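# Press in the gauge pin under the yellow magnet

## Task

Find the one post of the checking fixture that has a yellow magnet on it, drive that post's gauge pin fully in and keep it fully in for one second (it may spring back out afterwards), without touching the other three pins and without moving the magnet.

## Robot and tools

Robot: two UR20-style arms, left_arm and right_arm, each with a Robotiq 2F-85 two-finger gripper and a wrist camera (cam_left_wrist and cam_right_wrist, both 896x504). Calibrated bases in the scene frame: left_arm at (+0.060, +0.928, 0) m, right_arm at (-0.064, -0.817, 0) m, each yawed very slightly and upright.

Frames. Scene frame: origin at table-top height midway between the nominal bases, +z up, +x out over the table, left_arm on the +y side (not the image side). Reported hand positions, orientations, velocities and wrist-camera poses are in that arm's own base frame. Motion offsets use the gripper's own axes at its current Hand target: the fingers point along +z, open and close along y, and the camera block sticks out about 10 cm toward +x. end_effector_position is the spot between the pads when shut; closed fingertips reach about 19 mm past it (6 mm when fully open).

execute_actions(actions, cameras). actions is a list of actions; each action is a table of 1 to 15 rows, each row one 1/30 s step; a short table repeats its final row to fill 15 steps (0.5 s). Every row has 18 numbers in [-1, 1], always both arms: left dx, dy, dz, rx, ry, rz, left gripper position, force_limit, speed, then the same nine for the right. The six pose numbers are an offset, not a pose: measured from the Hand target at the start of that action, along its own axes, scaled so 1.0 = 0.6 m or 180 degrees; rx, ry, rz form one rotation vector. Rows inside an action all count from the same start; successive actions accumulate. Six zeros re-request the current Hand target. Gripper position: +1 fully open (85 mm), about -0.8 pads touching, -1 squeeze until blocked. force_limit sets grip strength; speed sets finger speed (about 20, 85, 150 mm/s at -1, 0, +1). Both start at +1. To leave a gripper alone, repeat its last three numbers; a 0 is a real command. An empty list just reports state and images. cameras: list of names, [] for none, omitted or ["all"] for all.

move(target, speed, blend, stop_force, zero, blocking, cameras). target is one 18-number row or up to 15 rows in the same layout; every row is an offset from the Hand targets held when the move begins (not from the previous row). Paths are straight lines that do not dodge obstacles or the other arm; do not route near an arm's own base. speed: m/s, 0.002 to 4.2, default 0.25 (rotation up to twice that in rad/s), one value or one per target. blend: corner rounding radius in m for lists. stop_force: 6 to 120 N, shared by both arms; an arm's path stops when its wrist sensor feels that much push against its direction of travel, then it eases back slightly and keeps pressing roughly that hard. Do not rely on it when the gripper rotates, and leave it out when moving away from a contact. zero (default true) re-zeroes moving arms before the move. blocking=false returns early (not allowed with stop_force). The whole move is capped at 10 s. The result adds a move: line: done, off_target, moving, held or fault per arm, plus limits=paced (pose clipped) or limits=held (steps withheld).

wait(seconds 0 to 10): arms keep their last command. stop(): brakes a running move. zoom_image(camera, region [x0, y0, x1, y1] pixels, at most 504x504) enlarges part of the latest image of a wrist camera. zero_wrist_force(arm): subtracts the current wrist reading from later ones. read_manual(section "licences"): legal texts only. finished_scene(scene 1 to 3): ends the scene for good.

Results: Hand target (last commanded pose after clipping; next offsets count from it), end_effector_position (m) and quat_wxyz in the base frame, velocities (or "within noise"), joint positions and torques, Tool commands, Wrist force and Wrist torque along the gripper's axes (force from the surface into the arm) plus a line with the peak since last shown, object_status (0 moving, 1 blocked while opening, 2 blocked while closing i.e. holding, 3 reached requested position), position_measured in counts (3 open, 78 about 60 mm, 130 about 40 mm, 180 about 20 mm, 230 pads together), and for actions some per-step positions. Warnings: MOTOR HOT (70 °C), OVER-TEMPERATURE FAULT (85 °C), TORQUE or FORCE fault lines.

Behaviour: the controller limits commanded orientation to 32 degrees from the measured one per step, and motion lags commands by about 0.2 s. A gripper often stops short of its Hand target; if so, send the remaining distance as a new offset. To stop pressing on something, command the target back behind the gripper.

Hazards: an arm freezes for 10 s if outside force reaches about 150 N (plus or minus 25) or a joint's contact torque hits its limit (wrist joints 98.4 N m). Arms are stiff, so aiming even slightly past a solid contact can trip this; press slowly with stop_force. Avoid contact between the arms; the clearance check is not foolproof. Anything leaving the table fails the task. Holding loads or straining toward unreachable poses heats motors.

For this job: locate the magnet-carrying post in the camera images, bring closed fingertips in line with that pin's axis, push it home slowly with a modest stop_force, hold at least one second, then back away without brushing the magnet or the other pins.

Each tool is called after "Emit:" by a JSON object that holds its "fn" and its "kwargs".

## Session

Emit:
{"fn": "execute_actions", "kwargs": {"actions": []}}

Scene clock: 0.00 s.
left_arm: end_effector_position=(+1.6020, +0.5513, +0.3701) position_measured=3 object_status=3 end_effector_quat_wxyz=(-0.049, +0.940, +0.190, +0.279) | right_arm: end_effector_position=(+0.4481, +0.4679, +0.3319) position_measured=3 object_status=3 end_effector_quat_wxyz=(-0.272, +0.502, +0.649, +0.503)
Joint positions: left_arm=[0.193 -0.686 0.985 -2.439 -1.472 -3.319] | right_arm=[4.007 -1.969 -2.772 1.193 2.076 2.519]
Joint velocities: within noise
Joint torques (N m): no reading
Motor temperatures (°C): left_arm=[24 35 26 38 34 34] | right_arm=[28 35 36 37 34 38]
Wrist force (N): no reading
Wrist torque (N m): no reading
Wrist force, peak (N): no reading
Hand target: left_arm +1.6020, +0.5513, +0.3701; -0.049, +0.940, +0.190, +0.279 | right_arm +0.4481, +0.4679, +0.3319; -0.272, +0.502, +0.649, +0.503
Tool commands: left_gripper/position=+1.0 left_gripper/force_limit=+1.0 left_gripper/speed=+1.0 right_gripper/position=+1.0 right_gripper/force_limit=+1.0 right_gripper/speed=+1.0
camera_calibration:
cam_left_wrist: T_world_to_cam=[[0.280319, -0.958405, -0.0536817, 0.116011], [-0.933413, -0.259108, -0.248199, 1.75322], [0.223966, 0.119682, -0.967221, 0.0591923], [0, 0, 0, 1]] pos_world=[1.5907, 0.558373, 0.498626]
cam_right_wrist: T_world_to_cam=[[0.956613, -0.13676, 0.257272, -0.433465], [0.120637, -0.61784, -0.776995, 0.502422], [0.265214, 0.774319, -0.574535, -0.162484], [0, 0, 0, 1]] pos_world=[0.39714, 0.37695, 0.408545]

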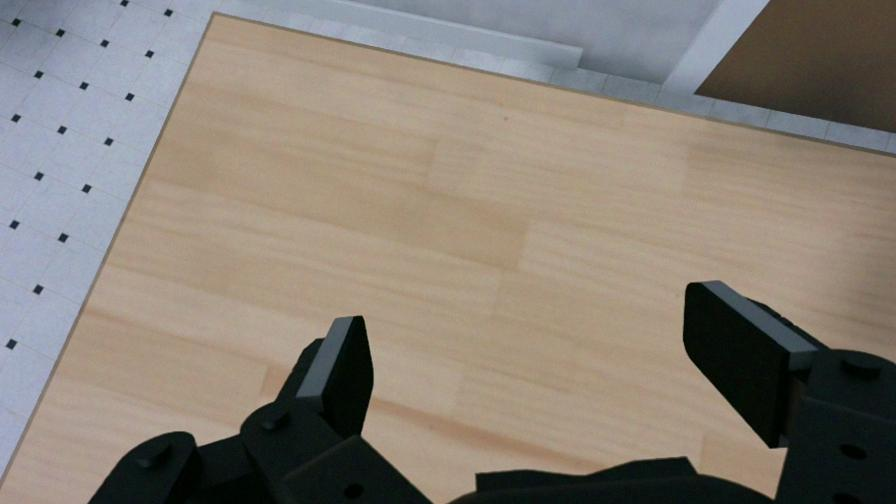

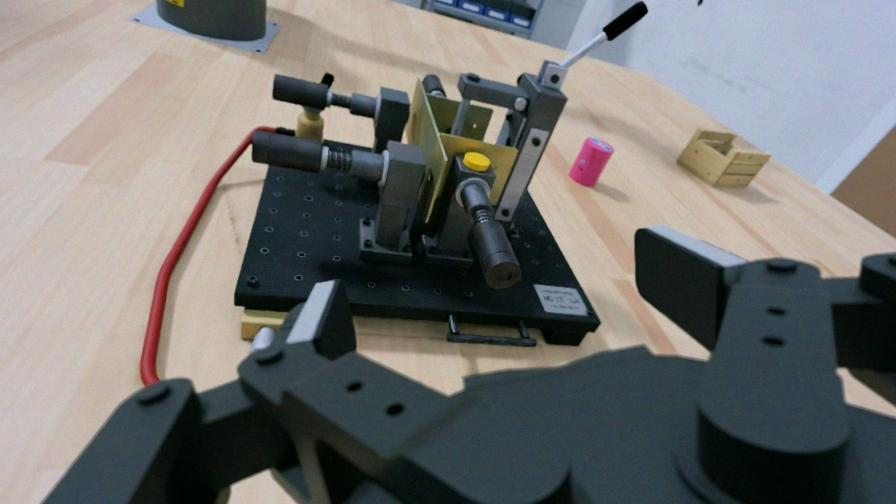

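Emit:
{"fn": "move", "kwargs": {"target": [0,0,0,0,0,0,1,1,1,-0.214,0.0725,0.329,0.056,0.013,0.111,-1,-1,0], "cameras": ["cam_right_wrist"]}}

Emit:
{"fn": "zoom_image", "kwargs": {"camera": "cam_right_wrist", "region": [350, 80, 650, 300]}}

Scene clock: 2.53 s.
left_arm: end_effector_position=(+1.6020, +0.5513, +0.3701) position_measured=3 object_status=3 end_effector_quat_wxyz=(-0.049, +0.940, +0.190, +0.279) | right_arm: end_effector_position=(+0.5629, +0.6015, +0.1699) position_measured=232 object_status=3 end_effector_quat_wxyz=(-0.411, +0.571, +0.588, +0.399)
Joint positions: left_arm=[0.193 -0.686 0.985 -2.439 -1.472 -3.319] | right_arm=[3.924 -2.312 -2.469 1.149 2.325 2.79]
Joint velocities: within noise
Joint torques (N m): left_arm=[-1.18 -281.19 -108.41 -11.83 1.49 0.25] | right_arm=[-21.57 124.95 22.89 3.06 7.98 4.62]
Motor temperatures (°C): left_arm=[24 35 26 38 34 34] | right_arm=[28 35 36 37 34 38]
Wrist force (N): left_arm=[0.3 0.0 -0.4] | right_arm=[-0.7 0.5 0.1]
Wrist torque (N m): left_arm=[0.01 -0.04 0.00] | right_arm=[0.14 0.25 -0.31]
Wrist force, peak (N): left_arm=[0.7 -0.5 -0.3] | right_arm=[-2.1 2.1 2.4]
Hand target: left_arm +1.6020, +0.5513, +0.3701; -0.049, +0.940, +0.190, +0.279 | right_arm +0.5630, +0.6016, +0.1698; -0.411, +0.571, +0.588, +0.399
Off the commanded pose: left_arm 0.000 m, 0 deg | right_arm 0.000 m, 0 deg.
move: done
camera_calibration:
cam_right_wrist: T_world_to_cam=[[0.987205, -0.0939069, -0.128869, -0.460644], [-0.15943, -0.595343, -0.787495, 0.591162], [-0.00277012, 0.797965, -0.602698, -0.248033], [0, 0, 0, 1]] pos_world=[0.548312, 0.506608, 0.256686]
Images, in order (width x height): cam_right_wrist 896x504.

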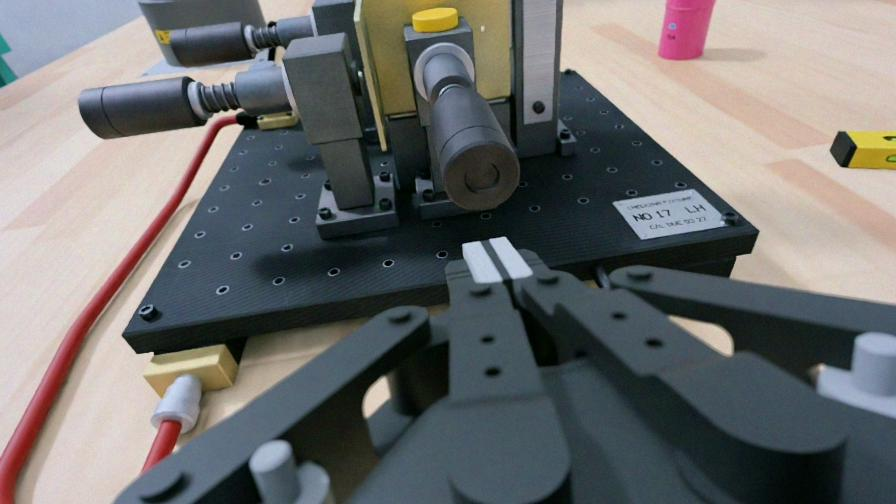

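Scaled by 1.680 from the camera's 896x504 image, which has a finer 1280x720 frame.

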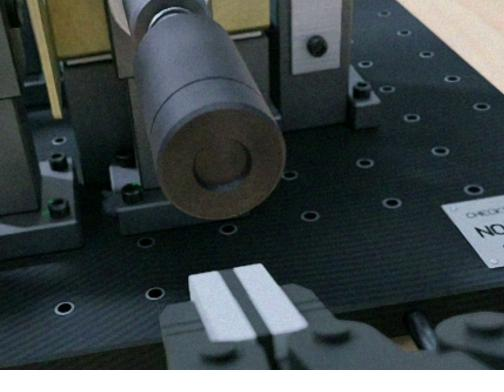

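Emit:
{"fn": "move", "kwargs": {"target": [[0,0,0,0,0,0,1,1,1,0.0227,0.0133,0.0623,0,0,0,-1,-1,0],[0,0,0,0,0,0,1,1,1,0.0569,0.0133,0.1564,0,0,0,-1,-1,0]], "cameras": ["cam_right_wrist"], "speed": [0.1, 0.014], "stop_force": 40}}

Scene clock: 7.80 s.
left_arm: end_effector_position=(+1.6020, +0.5513, +0.3701) position_measured=3 object_status=3 end_effector_quat_wxyz=(-0.049, +0.940, +0.190, +0.279) | right_arm: end_effector_position=(+0.5687, +0.6807, +0.1697) position_measured=232 object_status=3 end_effector_quat_wxyz=(-0.411, +0.571, +0.588, +0.399)
Joint positions: left_arm=[0.193 -0.686 0.985 -2.439 -1.472 -3.319] | right_arm=[4.003 -2.314 -2.4 1.113 2.255 2.839]
Joint velocities: within noise
Joint torques (N m): left_arm=[2.15 -277.66 -108.09 -11.34 2.71 1.32] | right_arm=[6.23 151.18 11.91 9.73 8.34 -6.53]
Motor temperatures (°C): left_arm=[24 35 26 38 34 34] | right_arm=[28 35 36 37 34 38]
Wrist force (N): left_arm=[0.4 -0.4 0.0] | right_arm=[-5.4 3.5 -37.3]
Wrist torque (N m): left_arm=[-0.06 -0.05 -0.01] | right_arm=[-0.06 0.46 -0.13]
Wrist force, peak (N): left_arm=[0.7 -0.2 -0.2] | right_arm=[-21.9 2.1 -99.9]
Hand target: left_arm +1.6020, +0.5513, +0.3701; -0.049, +0.940, +0.190, +0.279 | right_arm +0.5687, +0.6807, +0.1697; -0.411, +0.571, +0.588, +0.399 (not the last commanded pose)
Off the commanded pose: left_arm 0.000 m, 0 deg | right_arm 0.021 m, 0 deg.
move: contact (right_arm); path passed 1 of 2 targets
camera_calibration:
cam_right_wrist: T_world_to_cam=[[0.987173, -0.0939492, -0.129084, -0.458872], [-0.159627, -0.595334, -0.787462, 0.639096], [-0.00286641, 0.797967, -0.602694, -0.311345], [0, 0, 0, 1]] pos_world=[0.554111, 0.585808, 0.256386]
Images, in order (width x height): cam_right_wrist 896x504.

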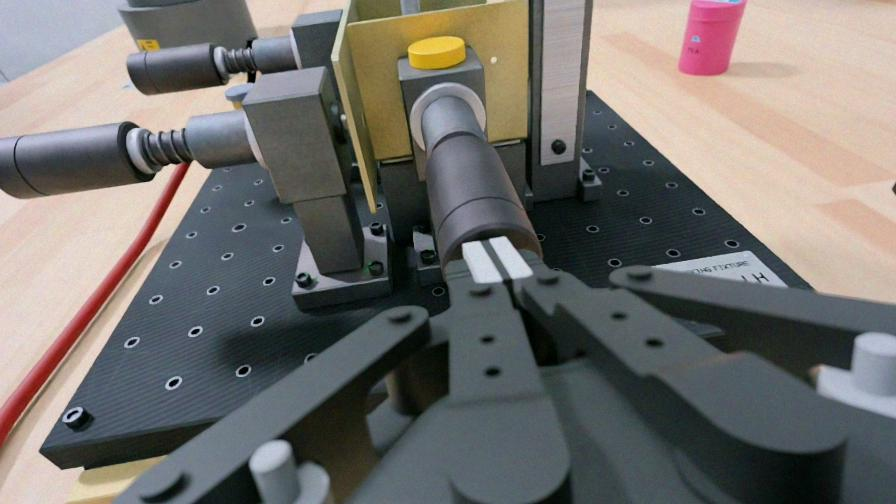

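Emit:
{"fn": "move", "kwargs": {"target": [0,0,0,0,0,0,1,1,1,0.0005,0,0.0016,0,0,0,-1,-1,0], "cameras": [], "speed": 0.004, "stop_force": 15}}

Emit:
{"fn": "wait", "kwargs": {"seconds": 1.1, "cameras": ["cam_right_wrist"]}}

Emit:
{"fn": "zoom_image", "kwargs": {"camera": "cam_right_wrist", "region": [350, 50, 600, 270]}}

Scene clock: 10.43 s.
left_arm: end_effector_position=(+1.6020, +0.5513, +0.3701) position_measured=3 object_status=3 end_effector_quat_wxyz=(-0.049, +0.940, +0.190, +0.279) | right_arm: end_effector_position=(+0.5687, +0.6809, +0.1697) position_measured=232 object_status=3 end_effector_quat_wxyz=(-0.411, +0.571, +0.588, +0.399)
Joint positions: left_arm=[0.193 -0.686 0.985 -2.439 -1.472 -3.319] | right_arm=[4.003 -2.314 -2.399 1.113 2.255 2.839]
Joint velocities: within noise
Joint torques (N m): left_arm=[5.92 -284.08 -111.32 -11.62 4.32 1.12] | right_arm=[29.8 151.71 31.8 3.49 7.41 1.34]
Motor temperatures (°C): left_arm=[24 35 26 38 34 34] | right_arm=[28 35 36 37 34 38]
Wrist force (N): left_arm=[0.4 -0.1 -0.1] | right_arm=[-11.2 3.8 -58.5]
Wrist torque (N m): left_arm=[-0.02 -0.06 -0.01] | right_arm=[-0.03 0.48 -0.13]
Wrist force, peak (N): left_arm=[0.7 -0.3 -0.3] | right_arm=[-11.3 3.4 -58.5]
Hand target: left_arm +1.6020, +0.5513, +0.3701; -0.049, +0.940, +0.190, +0.279 | right_arm +0.5687, +0.6809, +0.1697; -0.411, +0.571, +0.588, +0.399 (not the last commanded pose)
Off the commanded pose: left_arm 0.000 m, 0 deg | right_arm 0.001 m, 0 deg.
move: contact (right_arm)
No camera images: "cameras" was empty.

Scene clock: 11.53 s.
left_arm: end_effector_position=(+1.6020, +0.5513, +0.3701) position_measured=3 object_status=3 end_effector_quat_wxyz=(-0.049, +0.940, +0.190, +0.279) | right_arm: end_effector_position=(+0.5687, +0.6809, +0.1697) position_measured=232 object_status=3 end_effector_quat_wxyz=(-0.411, +0.571, +0.588, +0.399)
Joint positions: left_arm=[0.193 -0.686 0.985 -2.439 -1.472 -3.319] | right_arm=[4.003 -2.314 -2.4 1.113 2.255 2.839]
Joint velocities: within noise
Joint torques (N m): left_arm=[6.55 -284.74 -111.78 -11.76 4.32 2.25] | right_arm=[17.84 149.04 19.45 3.96 9.88 -2.99]
Motor temperatures (°C): left_arm=[24 35 26 38 34 34] | right_arm=[28 35 36 37 34 38]
Wrist force (N): left_arm=[0.6 -0.3 0.1] | right_arm=[-9.4 5.8 -53.7]
Wrist torque (N m): left_arm=[-0.05 -0.08 0.00] | right_arm=[-0.08 0.46 -0.11]
Wrist force, peak (N): left_arm=[0.6 -0.1 0.2] | right_arm=[-11.4 3.7 -58.6]
Hand target: left_arm +1.6020, +0.5513, +0.3701; -0.049, +0.940, +0.190, +0.279 | right_arm +0.5687, +0.6809, +0.1697; -0.411, +0.571, +0.588, +0.399 (not the last commanded pose)
Tool commands: left_gripper/position=+1.0 left_gripper/force_limit=+1.0 left_gripper/speed=+1.0 right_gripper/position=-1.0 right_gripper/force_limit=-1.0 right_gripper/speed=+0.0
Off the commanded pose: left_arm 0.000 m, 0 deg | right_arm 0.001 m, 0 deg.
wait: 1.10 s; at rest by 0.17 s
camera_calibration:
cam_right_wrist: T_world_to_cam=[[0.987189, -0.0938892, -0.129007, -0.458914], [-0.15953, -0.595345, -0.787474, 0.63919], [-0.00286825, 0.797966, -0.602696, -0.311362], [0, 0, 0, 1]] pos_world=[0.554112, 0.585908, 0.256486]
Images, in order (width x height): cam_right_wrist 896x504.

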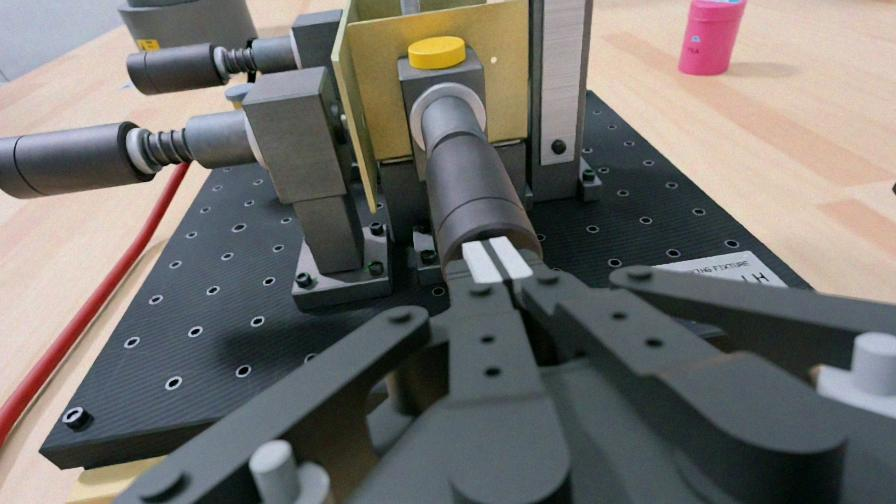

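Scaled by 2.016 from the camera's 896x504 image, which has a finer 1280x720 frame.

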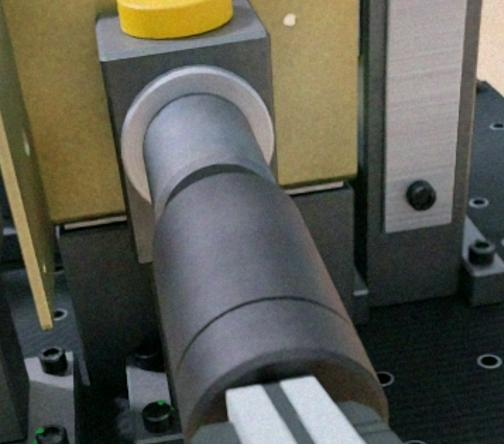

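Emit:
{"fn": "move", "kwargs": {"target": [0,0,0,0,0,0,1,1,1,-0.0228,0,-0.0627,0,0,0,-1,-1,0], "cameras": [], "speed": 0.1}}

Emit:
{"fn": "finished_scene", "kwargs": {"scene": 2}}

Scene clock: 12.57 s.
left_arm: end_effector_position=(+1.6020, +0.5513, +0.3701) position_measured=3 object_status=3 end_effector_quat_wxyz=(-0.049, +0.940, +0.190, +0.279) | right_arm: end_effector_position=(+0.5698, +0.6410, +0.1698) position_measured=232 object_status=3 end_effector_quat_wxyz=(-0.411, +0.571, +0.588, +0.399)
Joint positions: left_arm=[0.193 -0.686 0.985 -2.439 -1.472 -3.319] | right_arm=[3.961 -2.312 -2.431 1.126 2.293 2.813]
Joint velocities: within noise
Joint torques (N m): left_arm=[3.51 -286.87 -113 -10.99 3.67 2.39] | right_arm=[-11.91 170.75 -7.82 13.92 6.49 -6.98]
Motor temperatures (°C): left_arm=[24 35 26 38 34 34] | right_arm=[28 35 36 37 34 38]
Wrist force (N): left_arm=[0.2 -0.2 -0.2] | right_arm=[-0.8 -0.1 -0.2]
Wrist torque (N m): left_arm=[-0.03 -0.01 0.00] | right_arm=[0.06 0.29 -0.25]
Wrist force, peak (N): left_arm=[0.4 -0.5 -0.2] | right_arm=[-9.5 5.8 -53.8]
Hand target: left_arm +1.6020, +0.5513, +0.3701; -0.049, +0.940, +0.190, +0.279 | right_arm +0.5698, +0.6408, +0.1698; -0.411, +0.571, +0.588, +0.399
Off the commanded pose: left_arm 0.000 m, 0 deg | right_arm 0.000 m, 0 deg.
move: done
No camera images: "cameras" was empty.

The scene is finished: the task was done.


## Next scene

The same job, from a new start.

Emit:
{"fn": "execute_actions", "kwargs": {"actions": []}}

Scene clock: 0.00 s.
left_arm: end_effector_position=(+0.3071, -0.4220, +0.1602) position_measured=3 object_status=3 end_effector_quat_wxyz=(+0.066, +0.956, -0.074, +0.275) | right_arm: end_effector_position=(+0.4900, -0.3027, +0.2369) position_measured=3 object_status=3 end_effector_quat_wxyz=(+0.548, -0.467, -0.511, -0.471)
Joint positions: left_arm=[-1.763 -1.739 2.857 -2.766 -1.003 1.555] | right_arm=[2.511 -2.074 -2.06 -2.212 2.389 -0.015]
Joint velocities: within noise
Joint torques (N m): no reading
Motor temperatures (°C): left_arm=[24 35 26 38 34 33] | right_arm=[28 35 35 36 33 38]
Wrist force (N): no reading
Wrist torque (N m): no reading
Wrist force, peak (N): no reading
Hand target: left_arm +0.3071, -0.4220, +0.1602; +0.066, +0.956, -0.074, +0.275 | right_arm +0.4900, -0.3027, +0.2369; +0.548, -0.467, -0.511, -0.471
Tool commands: left_gripper/position=+1.0 left_gripper/force_limit=+1.0 left_gripper/speed=+1.0 right_gripper/position=+1.0 right_gripper/force_limit=+1.0 right_gripper/speed=+1.0
camera_calibration:
cam_left_wrist: T_world_to_cam=[[-0.285835, -0.958093, 0.0188626, -0.30276], [-0.929607, 0.27245, -0.248197, 0.463413], [0.232657, -0.0884782, -0.968526, 0.172428], [0, 0, 0, 1]] pos_world=[0.304136, -0.401073, 0.28773]
cam_right_wrist: T_world_to_cam=[[0.978979, 0.0562001, -0.196068, -0.399553], [-0.174505, -0.266853, -0.947807, 0.238768], [-0.105588, 0.962097, -0.251436, 0.530477], [0, 0, 0, 1]] pos_world=[0.488832, -0.424199, 0.281347]

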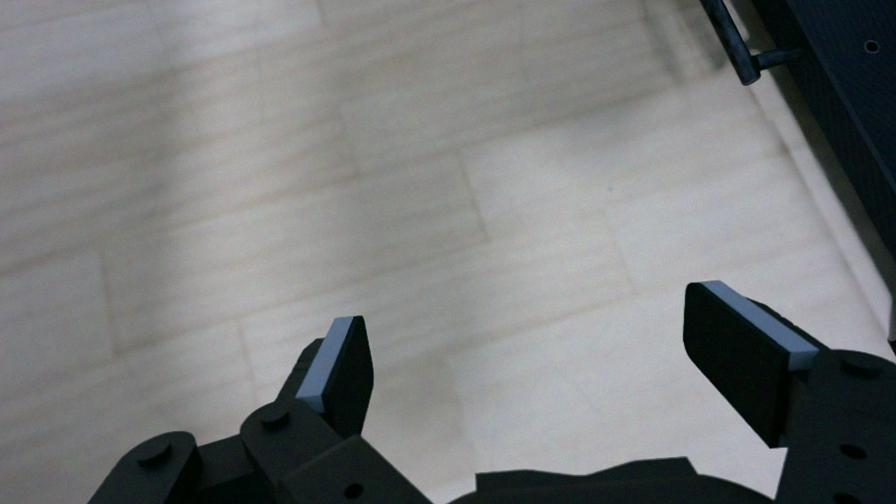

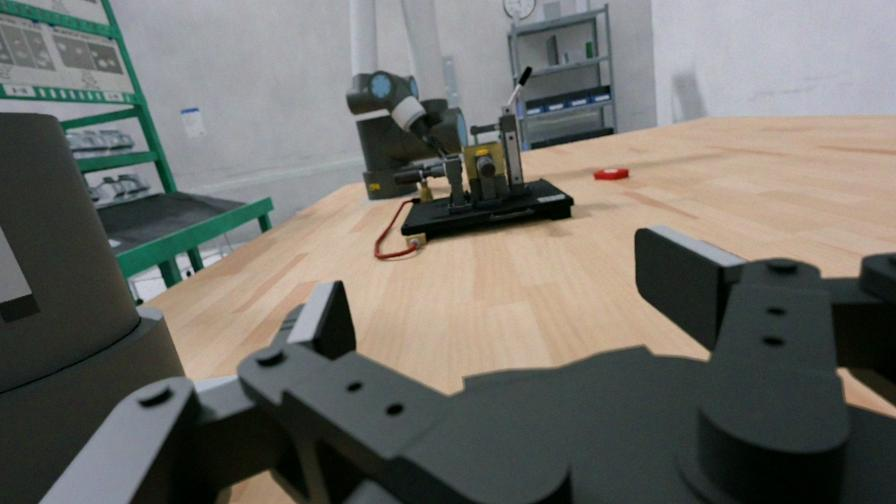

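Emit:
{"fn": "zoom_image", "kwargs": {"camera": "cam_right_wrist", "region": [370, 50, 650, 270]}}

Scaled by 1.800 from the camera's 896x504 image, which has a finer 1280x720 frame.

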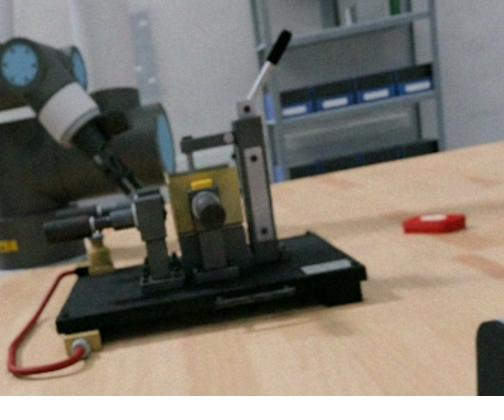

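Emit:
{"fn": "move", "kwargs": {"target": [0,0,0,0,0,0,1,1,1,0.011,0.072,0.96,-0.1006,-0.1224,0.006,-1,-1,0], "cameras": ["cam_right_wrist"], "speed": 0.35}}

Emit:
{"fn": "zoom_image", "kwargs": {"camera": "cam_right_wrist", "region": [350, 0, 650, 220]}}

Scene clock: 4.60 s.
left_arm: end_effector_position=(+0.3071, -0.4220, +0.1602) position_measured=3 object_status=3 end_effector_quat_wxyz=(+0.066, +0.956, -0.074, +0.275) | right_arm: end_effector_position=(+0.4638, +0.2736, +0.2667) position_measured=232 object_status=3 end_effector_quat_wxyz=(-0.365, +0.632, +0.521, +0.442)
Joint positions: left_arm=[-1.763 -1.739 2.857 -2.766 -1.003 1.555] | right_arm=[3.569 -1.568 -2.497 -2.779 3.841 -0.448]
Joint velocities: within noise
Joint torques (N m): left_arm=[2.67 -12.25 -58.9 -9.18 3.66 -0.33] | right_arm=[24.88 69.36 71.36 -6.1 3.28 -7.05]
Motor temperatures (°C): left_arm=[24 35 26 38 34 33] | right_arm=[28 35 35 36 33 38]
Wrist force (N): left_arm=[0.1 -0.1 -0.1] | right_arm=[0.7 -0.4 1.8]
Wrist torque (N m): left_arm=[-0.02 -0.02 0.00] | right_arm=[0.26 -0.21 -0.27]
Wrist force, peak (N): left_arm=[-0.1 -0.5 -0.3] | right_arm=[0.1 2.4 4.9]
Hand target: left_arm +0.3071, -0.4220, +0.1602; +0.066, +0.956, -0.074, +0.275 | right_arm +0.4638, +0.2736, +0.2668; -0.365, +0.632, +0.521, +0.442
Off the commanded pose: left_arm 0.000 m, 0 deg | right_arm 0.000 m, 0 deg.
move: done
camera_calibration:
cam_right_wrist: T_world_to_cam=[[0.94277, -0.30707, -0.129972, -0.30193], [-0.286219, -0.545272, -0.787882, 0.501599], [0.171065, 0.779991, -0.601955, -0.0041078], [0, 0, 0, 1]] pos_world=[0.428921, 0.183998, 0.353485]
Images, in order (width x height): cam_right_wrist 896x504.

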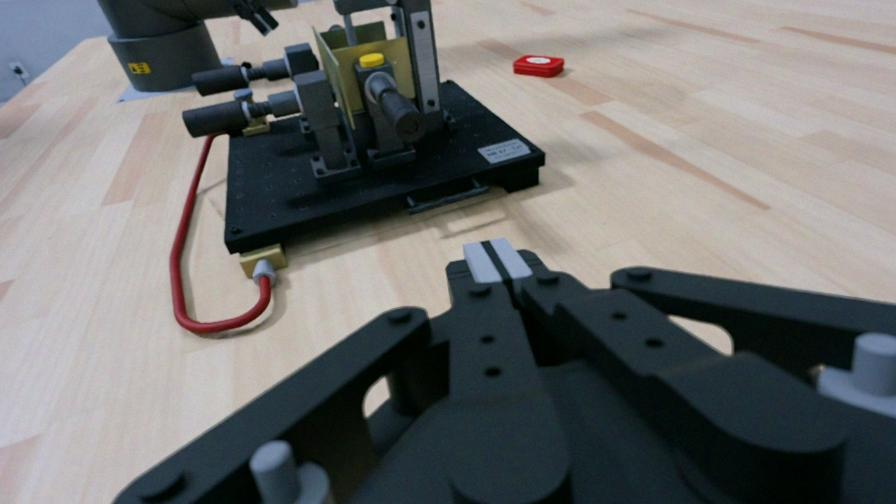

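Scaled by 1.680 from the camera's 896x504 image, which has a finer 1280x720 frame.

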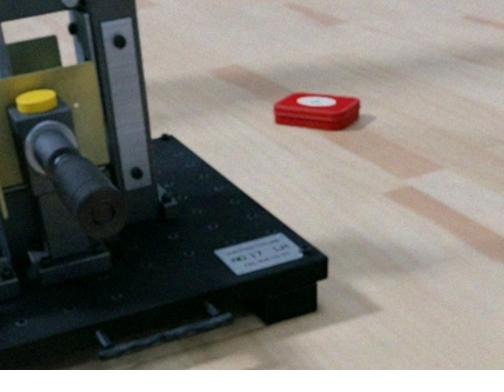

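Emit:
{"fn": "move", "kwargs": {"target": [0,0,0,0,0,0,1,1,1,0.0285,-0.0018,0.5513,0.0663,0,-0.0241,-1,-1,0], "cameras": ["cam_right_wrist"]}}

Emit:
{"fn": "zoom_image", "kwargs": {"camera": "cam_right_wrist", "region": [350, 80, 650, 300]}}

Scene clock: 7.03 s.
left_arm: end_effector_position=(+0.3071, -0.4220, +0.1602) position_measured=3 object_status=3 end_effector_quat_wxyz=(+0.066, +0.956, -0.074, +0.275) | right_arm: end_effector_position=(+0.5228, +0.5845, +0.1695) position_measured=232 object_status=3 end_effector_quat_wxyz=(-0.412, +0.571, +0.588, +0.399)
Joint positions: left_arm=[-1.763 -1.739 2.857 -2.766 -1.003 1.555] | right_arm=[3.952 -1.886 -2.298 -2.577 3.981 -0.333]
Joint velocities: within noise
Joint torques (N m): left_arm=[9.41 -9.72 -62 -8.16 4.21 -1.07] | right_arm=[33.96 102.94 60.25 4.69 2.71 5.57]
Motor temperatures (°C): left_arm=[24 35 26 38 34 33] | right_arm=[28 35 35 36 33 38]
Wrist force (N): left_arm=[0.2 0.2 -0.1] | right_arm=[-0.9 -0.5 0.7]
Wrist torque (N m): left_arm=[0.03 -0.04 0.00] | right_arm=[0.35 0.26 -0.19]
Wrist force, peak (N): left_arm=[0.4 0.1 -0.4] | right_arm=[-0.2 1.0 3.7]
Hand target: left_arm +0.3071, -0.4220, +0.1602; +0.066, +0.956, -0.074, +0.275 | right_arm +0.5229, +0.5846, +0.1695; -0.412, +0.571, +0.588, +0.399
Off the commanded pose: left_arm 0.000 m, 0 deg | right_arm 0.000 m, 0 deg.
move: done
camera_calibration:
cam_right_wrist: T_world_to_cam=[[0.987162, -0.0924475, -0.13025, -0.423366], [-0.159656, -0.594945, -0.78775, 0.574169], [-0.0046663, 0.798432, -0.602067, -0.234148], [0, 0, 0, 1]] pos_world=[0.508507, 0.489411, 0.256185]
Images, in order (width x height): cam_right_wrist 896x504.

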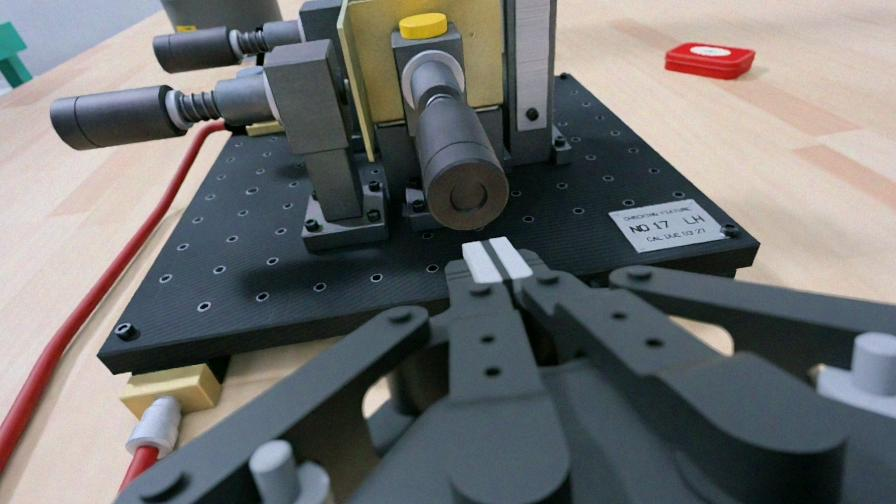

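Scaled by 1.680 from the camera's 896x504 image, which has a finer 1280x720 frame.

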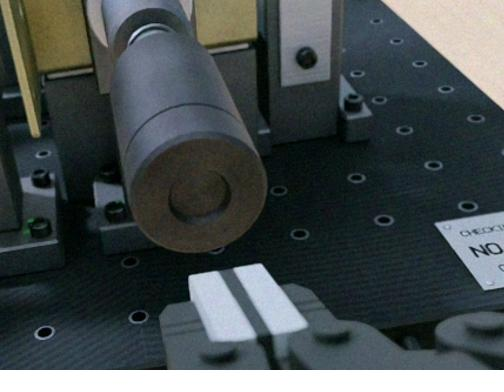

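Emit:
{"fn": "move", "kwargs": {"target": [[0,0,0,0,0,0,1,1,1,0.01425,0.0004,0.0392,0,0,0,-1,-1,0],[0,0,0,0,0,0,1,1,1,0.04845,0.0014,0.1333,0,0,0,-1,-1,0]], "cameras": ["cam_right_wrist"], "speed": [0.1, 0.014], "stop_force": 40}}

Emit:
{"fn": "move", "kwargs": {"target": [0,0,0,0,0,0,1,1,1,0.0005,0,0.0016,0,0,0,-1,-1,0], "cameras": [], "speed": 0.004, "stop_force": 15}}

Emit:
{"fn": "wait", "kwargs": {"seconds": 1.1, "cameras": ["cam_right_wrist"]}}

Scene clock: 13.40 s.
left_arm: end_effector_position=(+0.3071, -0.4220, +0.1602) position_measured=3 object_status=3 end_effector_quat_wxyz=(+0.066, +0.956, -0.074, +0.275) | right_arm: end_effector_position=(+0.5215, +0.6493, +0.1694) position_measured=232 object_status=3 end_effector_quat_wxyz=(-0.412, +0.571, +0.588, +0.399)
Joint positions: left_arm=[-1.763 -1.739 2.857 -2.766 -1.003 1.555] | right_arm=[4.028 -1.906 -2.258 -2.569 4.049 -0.288]
Joint velocities: within noise
Joint torques (N m): left_arm=[5.9 -12.81 -62.71 -7.09 4.63 -1.15] | right_arm=[-0.56 134.95 60.05 9.72 -6.54 -7.08]
Motor temperatures (°C): left_arm=[24 35 26 38 34 33] | right_arm=[28 35 35 36 33 38]
Wrist force (N): left_arm=[0.0 -0.2 -0.1] | right_arm=[-10.4 -0.6 -27.1]
Wrist torque (N m): left_arm=[-0.02 0.01 0.00] | right_arm=[0.17 0.35 -0.06]
Wrist force, peak (N): left_arm=[0.5 0.1 -0.3] | right_arm=[-9.1 1.1 -90.6]
Hand target: left_arm +0.3071, -0.4220, +0.1602; +0.066, +0.956, -0.074, +0.275 | right_arm +0.5215, +0.6493, +0.1694; -0.412, +0.571, +0.588, +0.399 (not the last commanded pose)
Off the commanded pose: left_arm 0.000 m, 0 deg | right_arm 0.020 m, 0 deg.
move: contact (right_arm); path passed 1 of 2 targets
camera_calibration:
cam_right_wrist: T_world_to_cam=[[0.987177, -0.0923098, -0.130234, -0.416184], [-0.15956, -0.594969, -0.787752, 0.612459], [-0.0047681, 0.79843, -0.602068, -0.28598], [0, 0, 0, 1]] pos_world=[0.507207, 0.554311, 0.256085]
Images, in order (width x height): cam_right_wrist 896x504.

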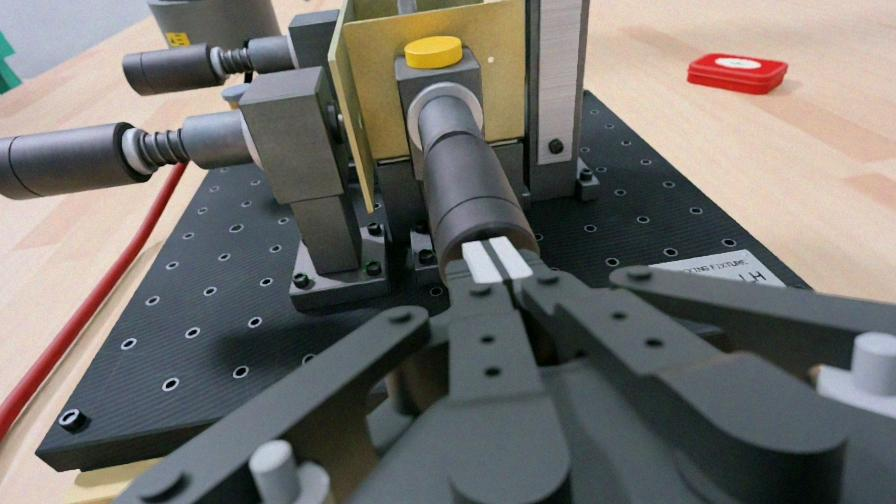

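Scene clock: 14.20 s.
left_arm: end_effector_position=(+0.3071, -0.4220, +0.1602) position_measured=3 object_status=3 end_effector_quat_wxyz=(+0.066, +0.956, -0.074, +0.275) | right_arm: end_effector_position=(+0.5215, +0.6495, +0.1694) position_measured=232 object_status=3 end_effector_quat_wxyz=(-0.412, +0.571, +0.588, +0.399)
Joint positions: left_arm=[-1.763 -1.739 2.857 -2.766 -1.003 1.555] | right_arm=[4.028 -1.906 -2.258 -2.569 4.049 -0.288]
Joint velocities: within noise
Joint torques (N m): left_arm=[9.15 -6.3 -63.74 -7.59 4.34 -0.91] | right_arm=[14.74 113.33 77.8 10.96 -7.02 2.81]
Motor temperatures (°C): left_arm=[24 35 26 38 34 33] | right_arm=[28 35 35 36 33 38]
Wrist force (N): left_arm=[0.0 -0.1 -0.1] | right_arm=[-14.6 0.9 -51.2]
Wrist torque (N m): left_arm=[-0.02 0.00 0.00] | right_arm=[0.12 0.46 -0.04]
Wrist force, peak (N): left_arm=[0.4 -0.1 0.0] | right_arm=[-14.6 0.9 -51.2]
Hand target: left_arm +0.3071, -0.4220, +0.1602; +0.066, +0.956, -0.074, +0.275 | right_arm +0.5215, +0.6495, +0.1694; -0.412, +0.571, +0.588, +0.399 (not the last commanded pose)
Off the commanded pose: left_arm 0.000 m, 0 deg | right_arm 0.001 m, 0 deg.
move: contact (right_arm)
No camera images: "cameras" was empty.

Scene clock: 15.30 s.
left_arm: end_effector_position=(+0.3071, -0.4220, +0.1602) position_measured=3 object_status=3 end_effector_quat_wxyz=(+0.066, +0.956, -0.074, +0.275) | right_arm: end_effector_position=(+0.5215, +0.6495, +0.1694) position_measured=232 object_status=3 end_effector_quat_wxyz=(-0.412, +0.571, +0.588, +0.399)
Joint positions: left_arm=[-1.763 -1.739 2.857 -2.766 -1.003 1.555] | right_arm=[4.028 -1.906 -2.258 -2.569 4.049 -0.288]
Joint velocities: within noise
Joint torques (N m): left_arm=[12.72 -7.37 -65.09 -7.51 3.7 -0.75] | right_arm=[9.03 117.07 71.75 8.67 -7.45 1.12]
Motor temperatures (°C): left_arm=[24 35 26 38 34 33] | right_arm=[28 35 35 36 33 38]
Wrist force (N): left_arm=[0.0 -0.1 0.0] | right_arm=[-14.6 2.0 -46.7]
Wrist torque (N m): left_arm=[-0.01 0.00 0.00] | right_arm=[0.13 0.46 -0.04]
Wrist force, peak (N): left_arm=[0.0 0.3 -0.3] | right_arm=[-15.4 1.4 -50.7]
Hand target: left_arm +0.3071, -0.4220, +0.1602; +0.066, +0.956, -0.074, +0.275 | right_arm +0.5215, +0.6495, +0.1694; -0.412, +0.571, +0.588, +0.399 (not the last commanded pose)
Tool commands: left_gripper/position=+1.0 left_gripper/force_limit=+1.0 left_gripper/speed=+1.0 right_gripper/position=-1.0 right_gripper/force_limit=-1.0 right_gripper/speed=+0.0
Off the commanded pose: left_arm 0.000 m, 0 deg | right_arm 0.001 m, 0 deg.
wait: 1.10 s; at rest by 0.17 s
camera_calibration:
cam_right_wrist: T_world_to_cam=[[0.987192, -0.0922499, -0.130157, -0.416227], [-0.159462, -0.59498, -0.787763, 0.612538], [-0.00476993, 0.798429, -0.60207, -0.286138], [0, 0, 0, 1]] pos_world=[0.507208, 0.554511, 0.256085]
Images, in order (width x height): cam_right_wrist 896x504.

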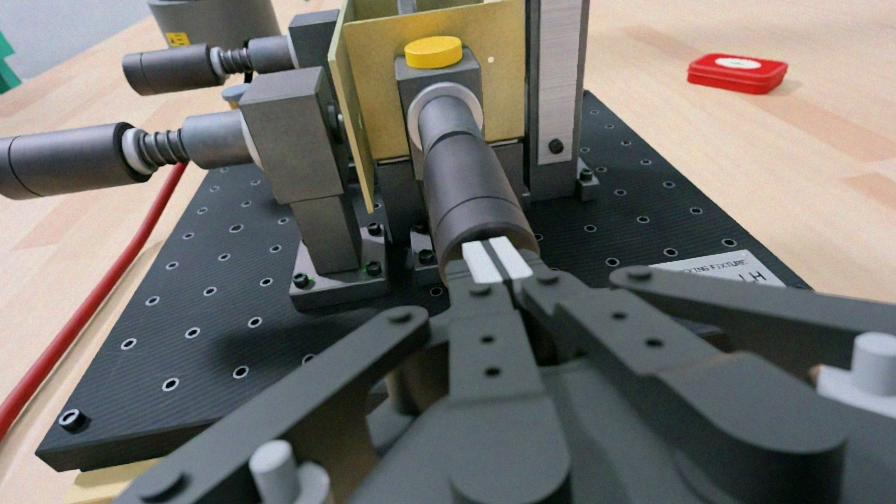

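Emit:
{"fn": "move", "kwargs": {"target": [0,0,0,0,0,0,1,1,1,-0.0228,0,-0.0627,0,0,0,-1,-1,0], "cameras": [], "speed": 0.1}}

Emit:
{"fn": "finished_scene", "kwargs": {"scene": 3}}

Scene clock: 16.47 s.
left_arm: end_effector_position=(+0.3071, -0.4220, +0.1602) position_measured=3 object_status=3 end_effector_quat_wxyz=(+0.066, +0.956, -0.074, +0.275) | right_arm: end_effector_position=(+0.5227, +0.6096, +0.1694) position_measured=232 object_status=3 end_effector_quat_wxyz=(-0.412, +0.571, +0.588, +0.399)
Joint positions: left_arm=[-1.763 -1.739 2.857 -2.766 -1.003 1.555] | right_arm=[3.982 -1.894 -2.283 -2.573 4.008 -0.315]
Joint velocities: within noise
Joint torques (N m): left_arm=[9.62 -8.14 -64.97 -7.66 3.71 -0.51] | right_arm=[-28.1 136.13 33.95 -4.95 -5.66 -7.67]
Motor temperatures (°C): left_arm=[24 35 26 38 34 33] | right_arm=[28 35 35 36 33 38]
Wrist force (N): left_arm=[0.0 0.0 -0.3] | right_arm=[-0.8 -0.8 0.9]
Wrist torque (N m): left_arm=[0.01 0.02 0.00] | right_arm=[0.30 0.27 -0.14]
Wrist force, peak (N): left_arm=[0.0 0.2 -0.5] | right_arm=[-15.2 1.9 -46.7]
Hand target: left_arm +0.3071, -0.4220, +0.1602; +0.066, +0.956, -0.074, +0.275 | right_arm +0.5227, +0.6094, +0.1694; -0.412, +0.571, +0.588, +0.399
Off the commanded pose: left_arm 0.000 m, 0 deg | right_arm 0.000 m, 0 deg.
move: done
No camera images: "cameras" was empty.

The scene is finished: the task was done.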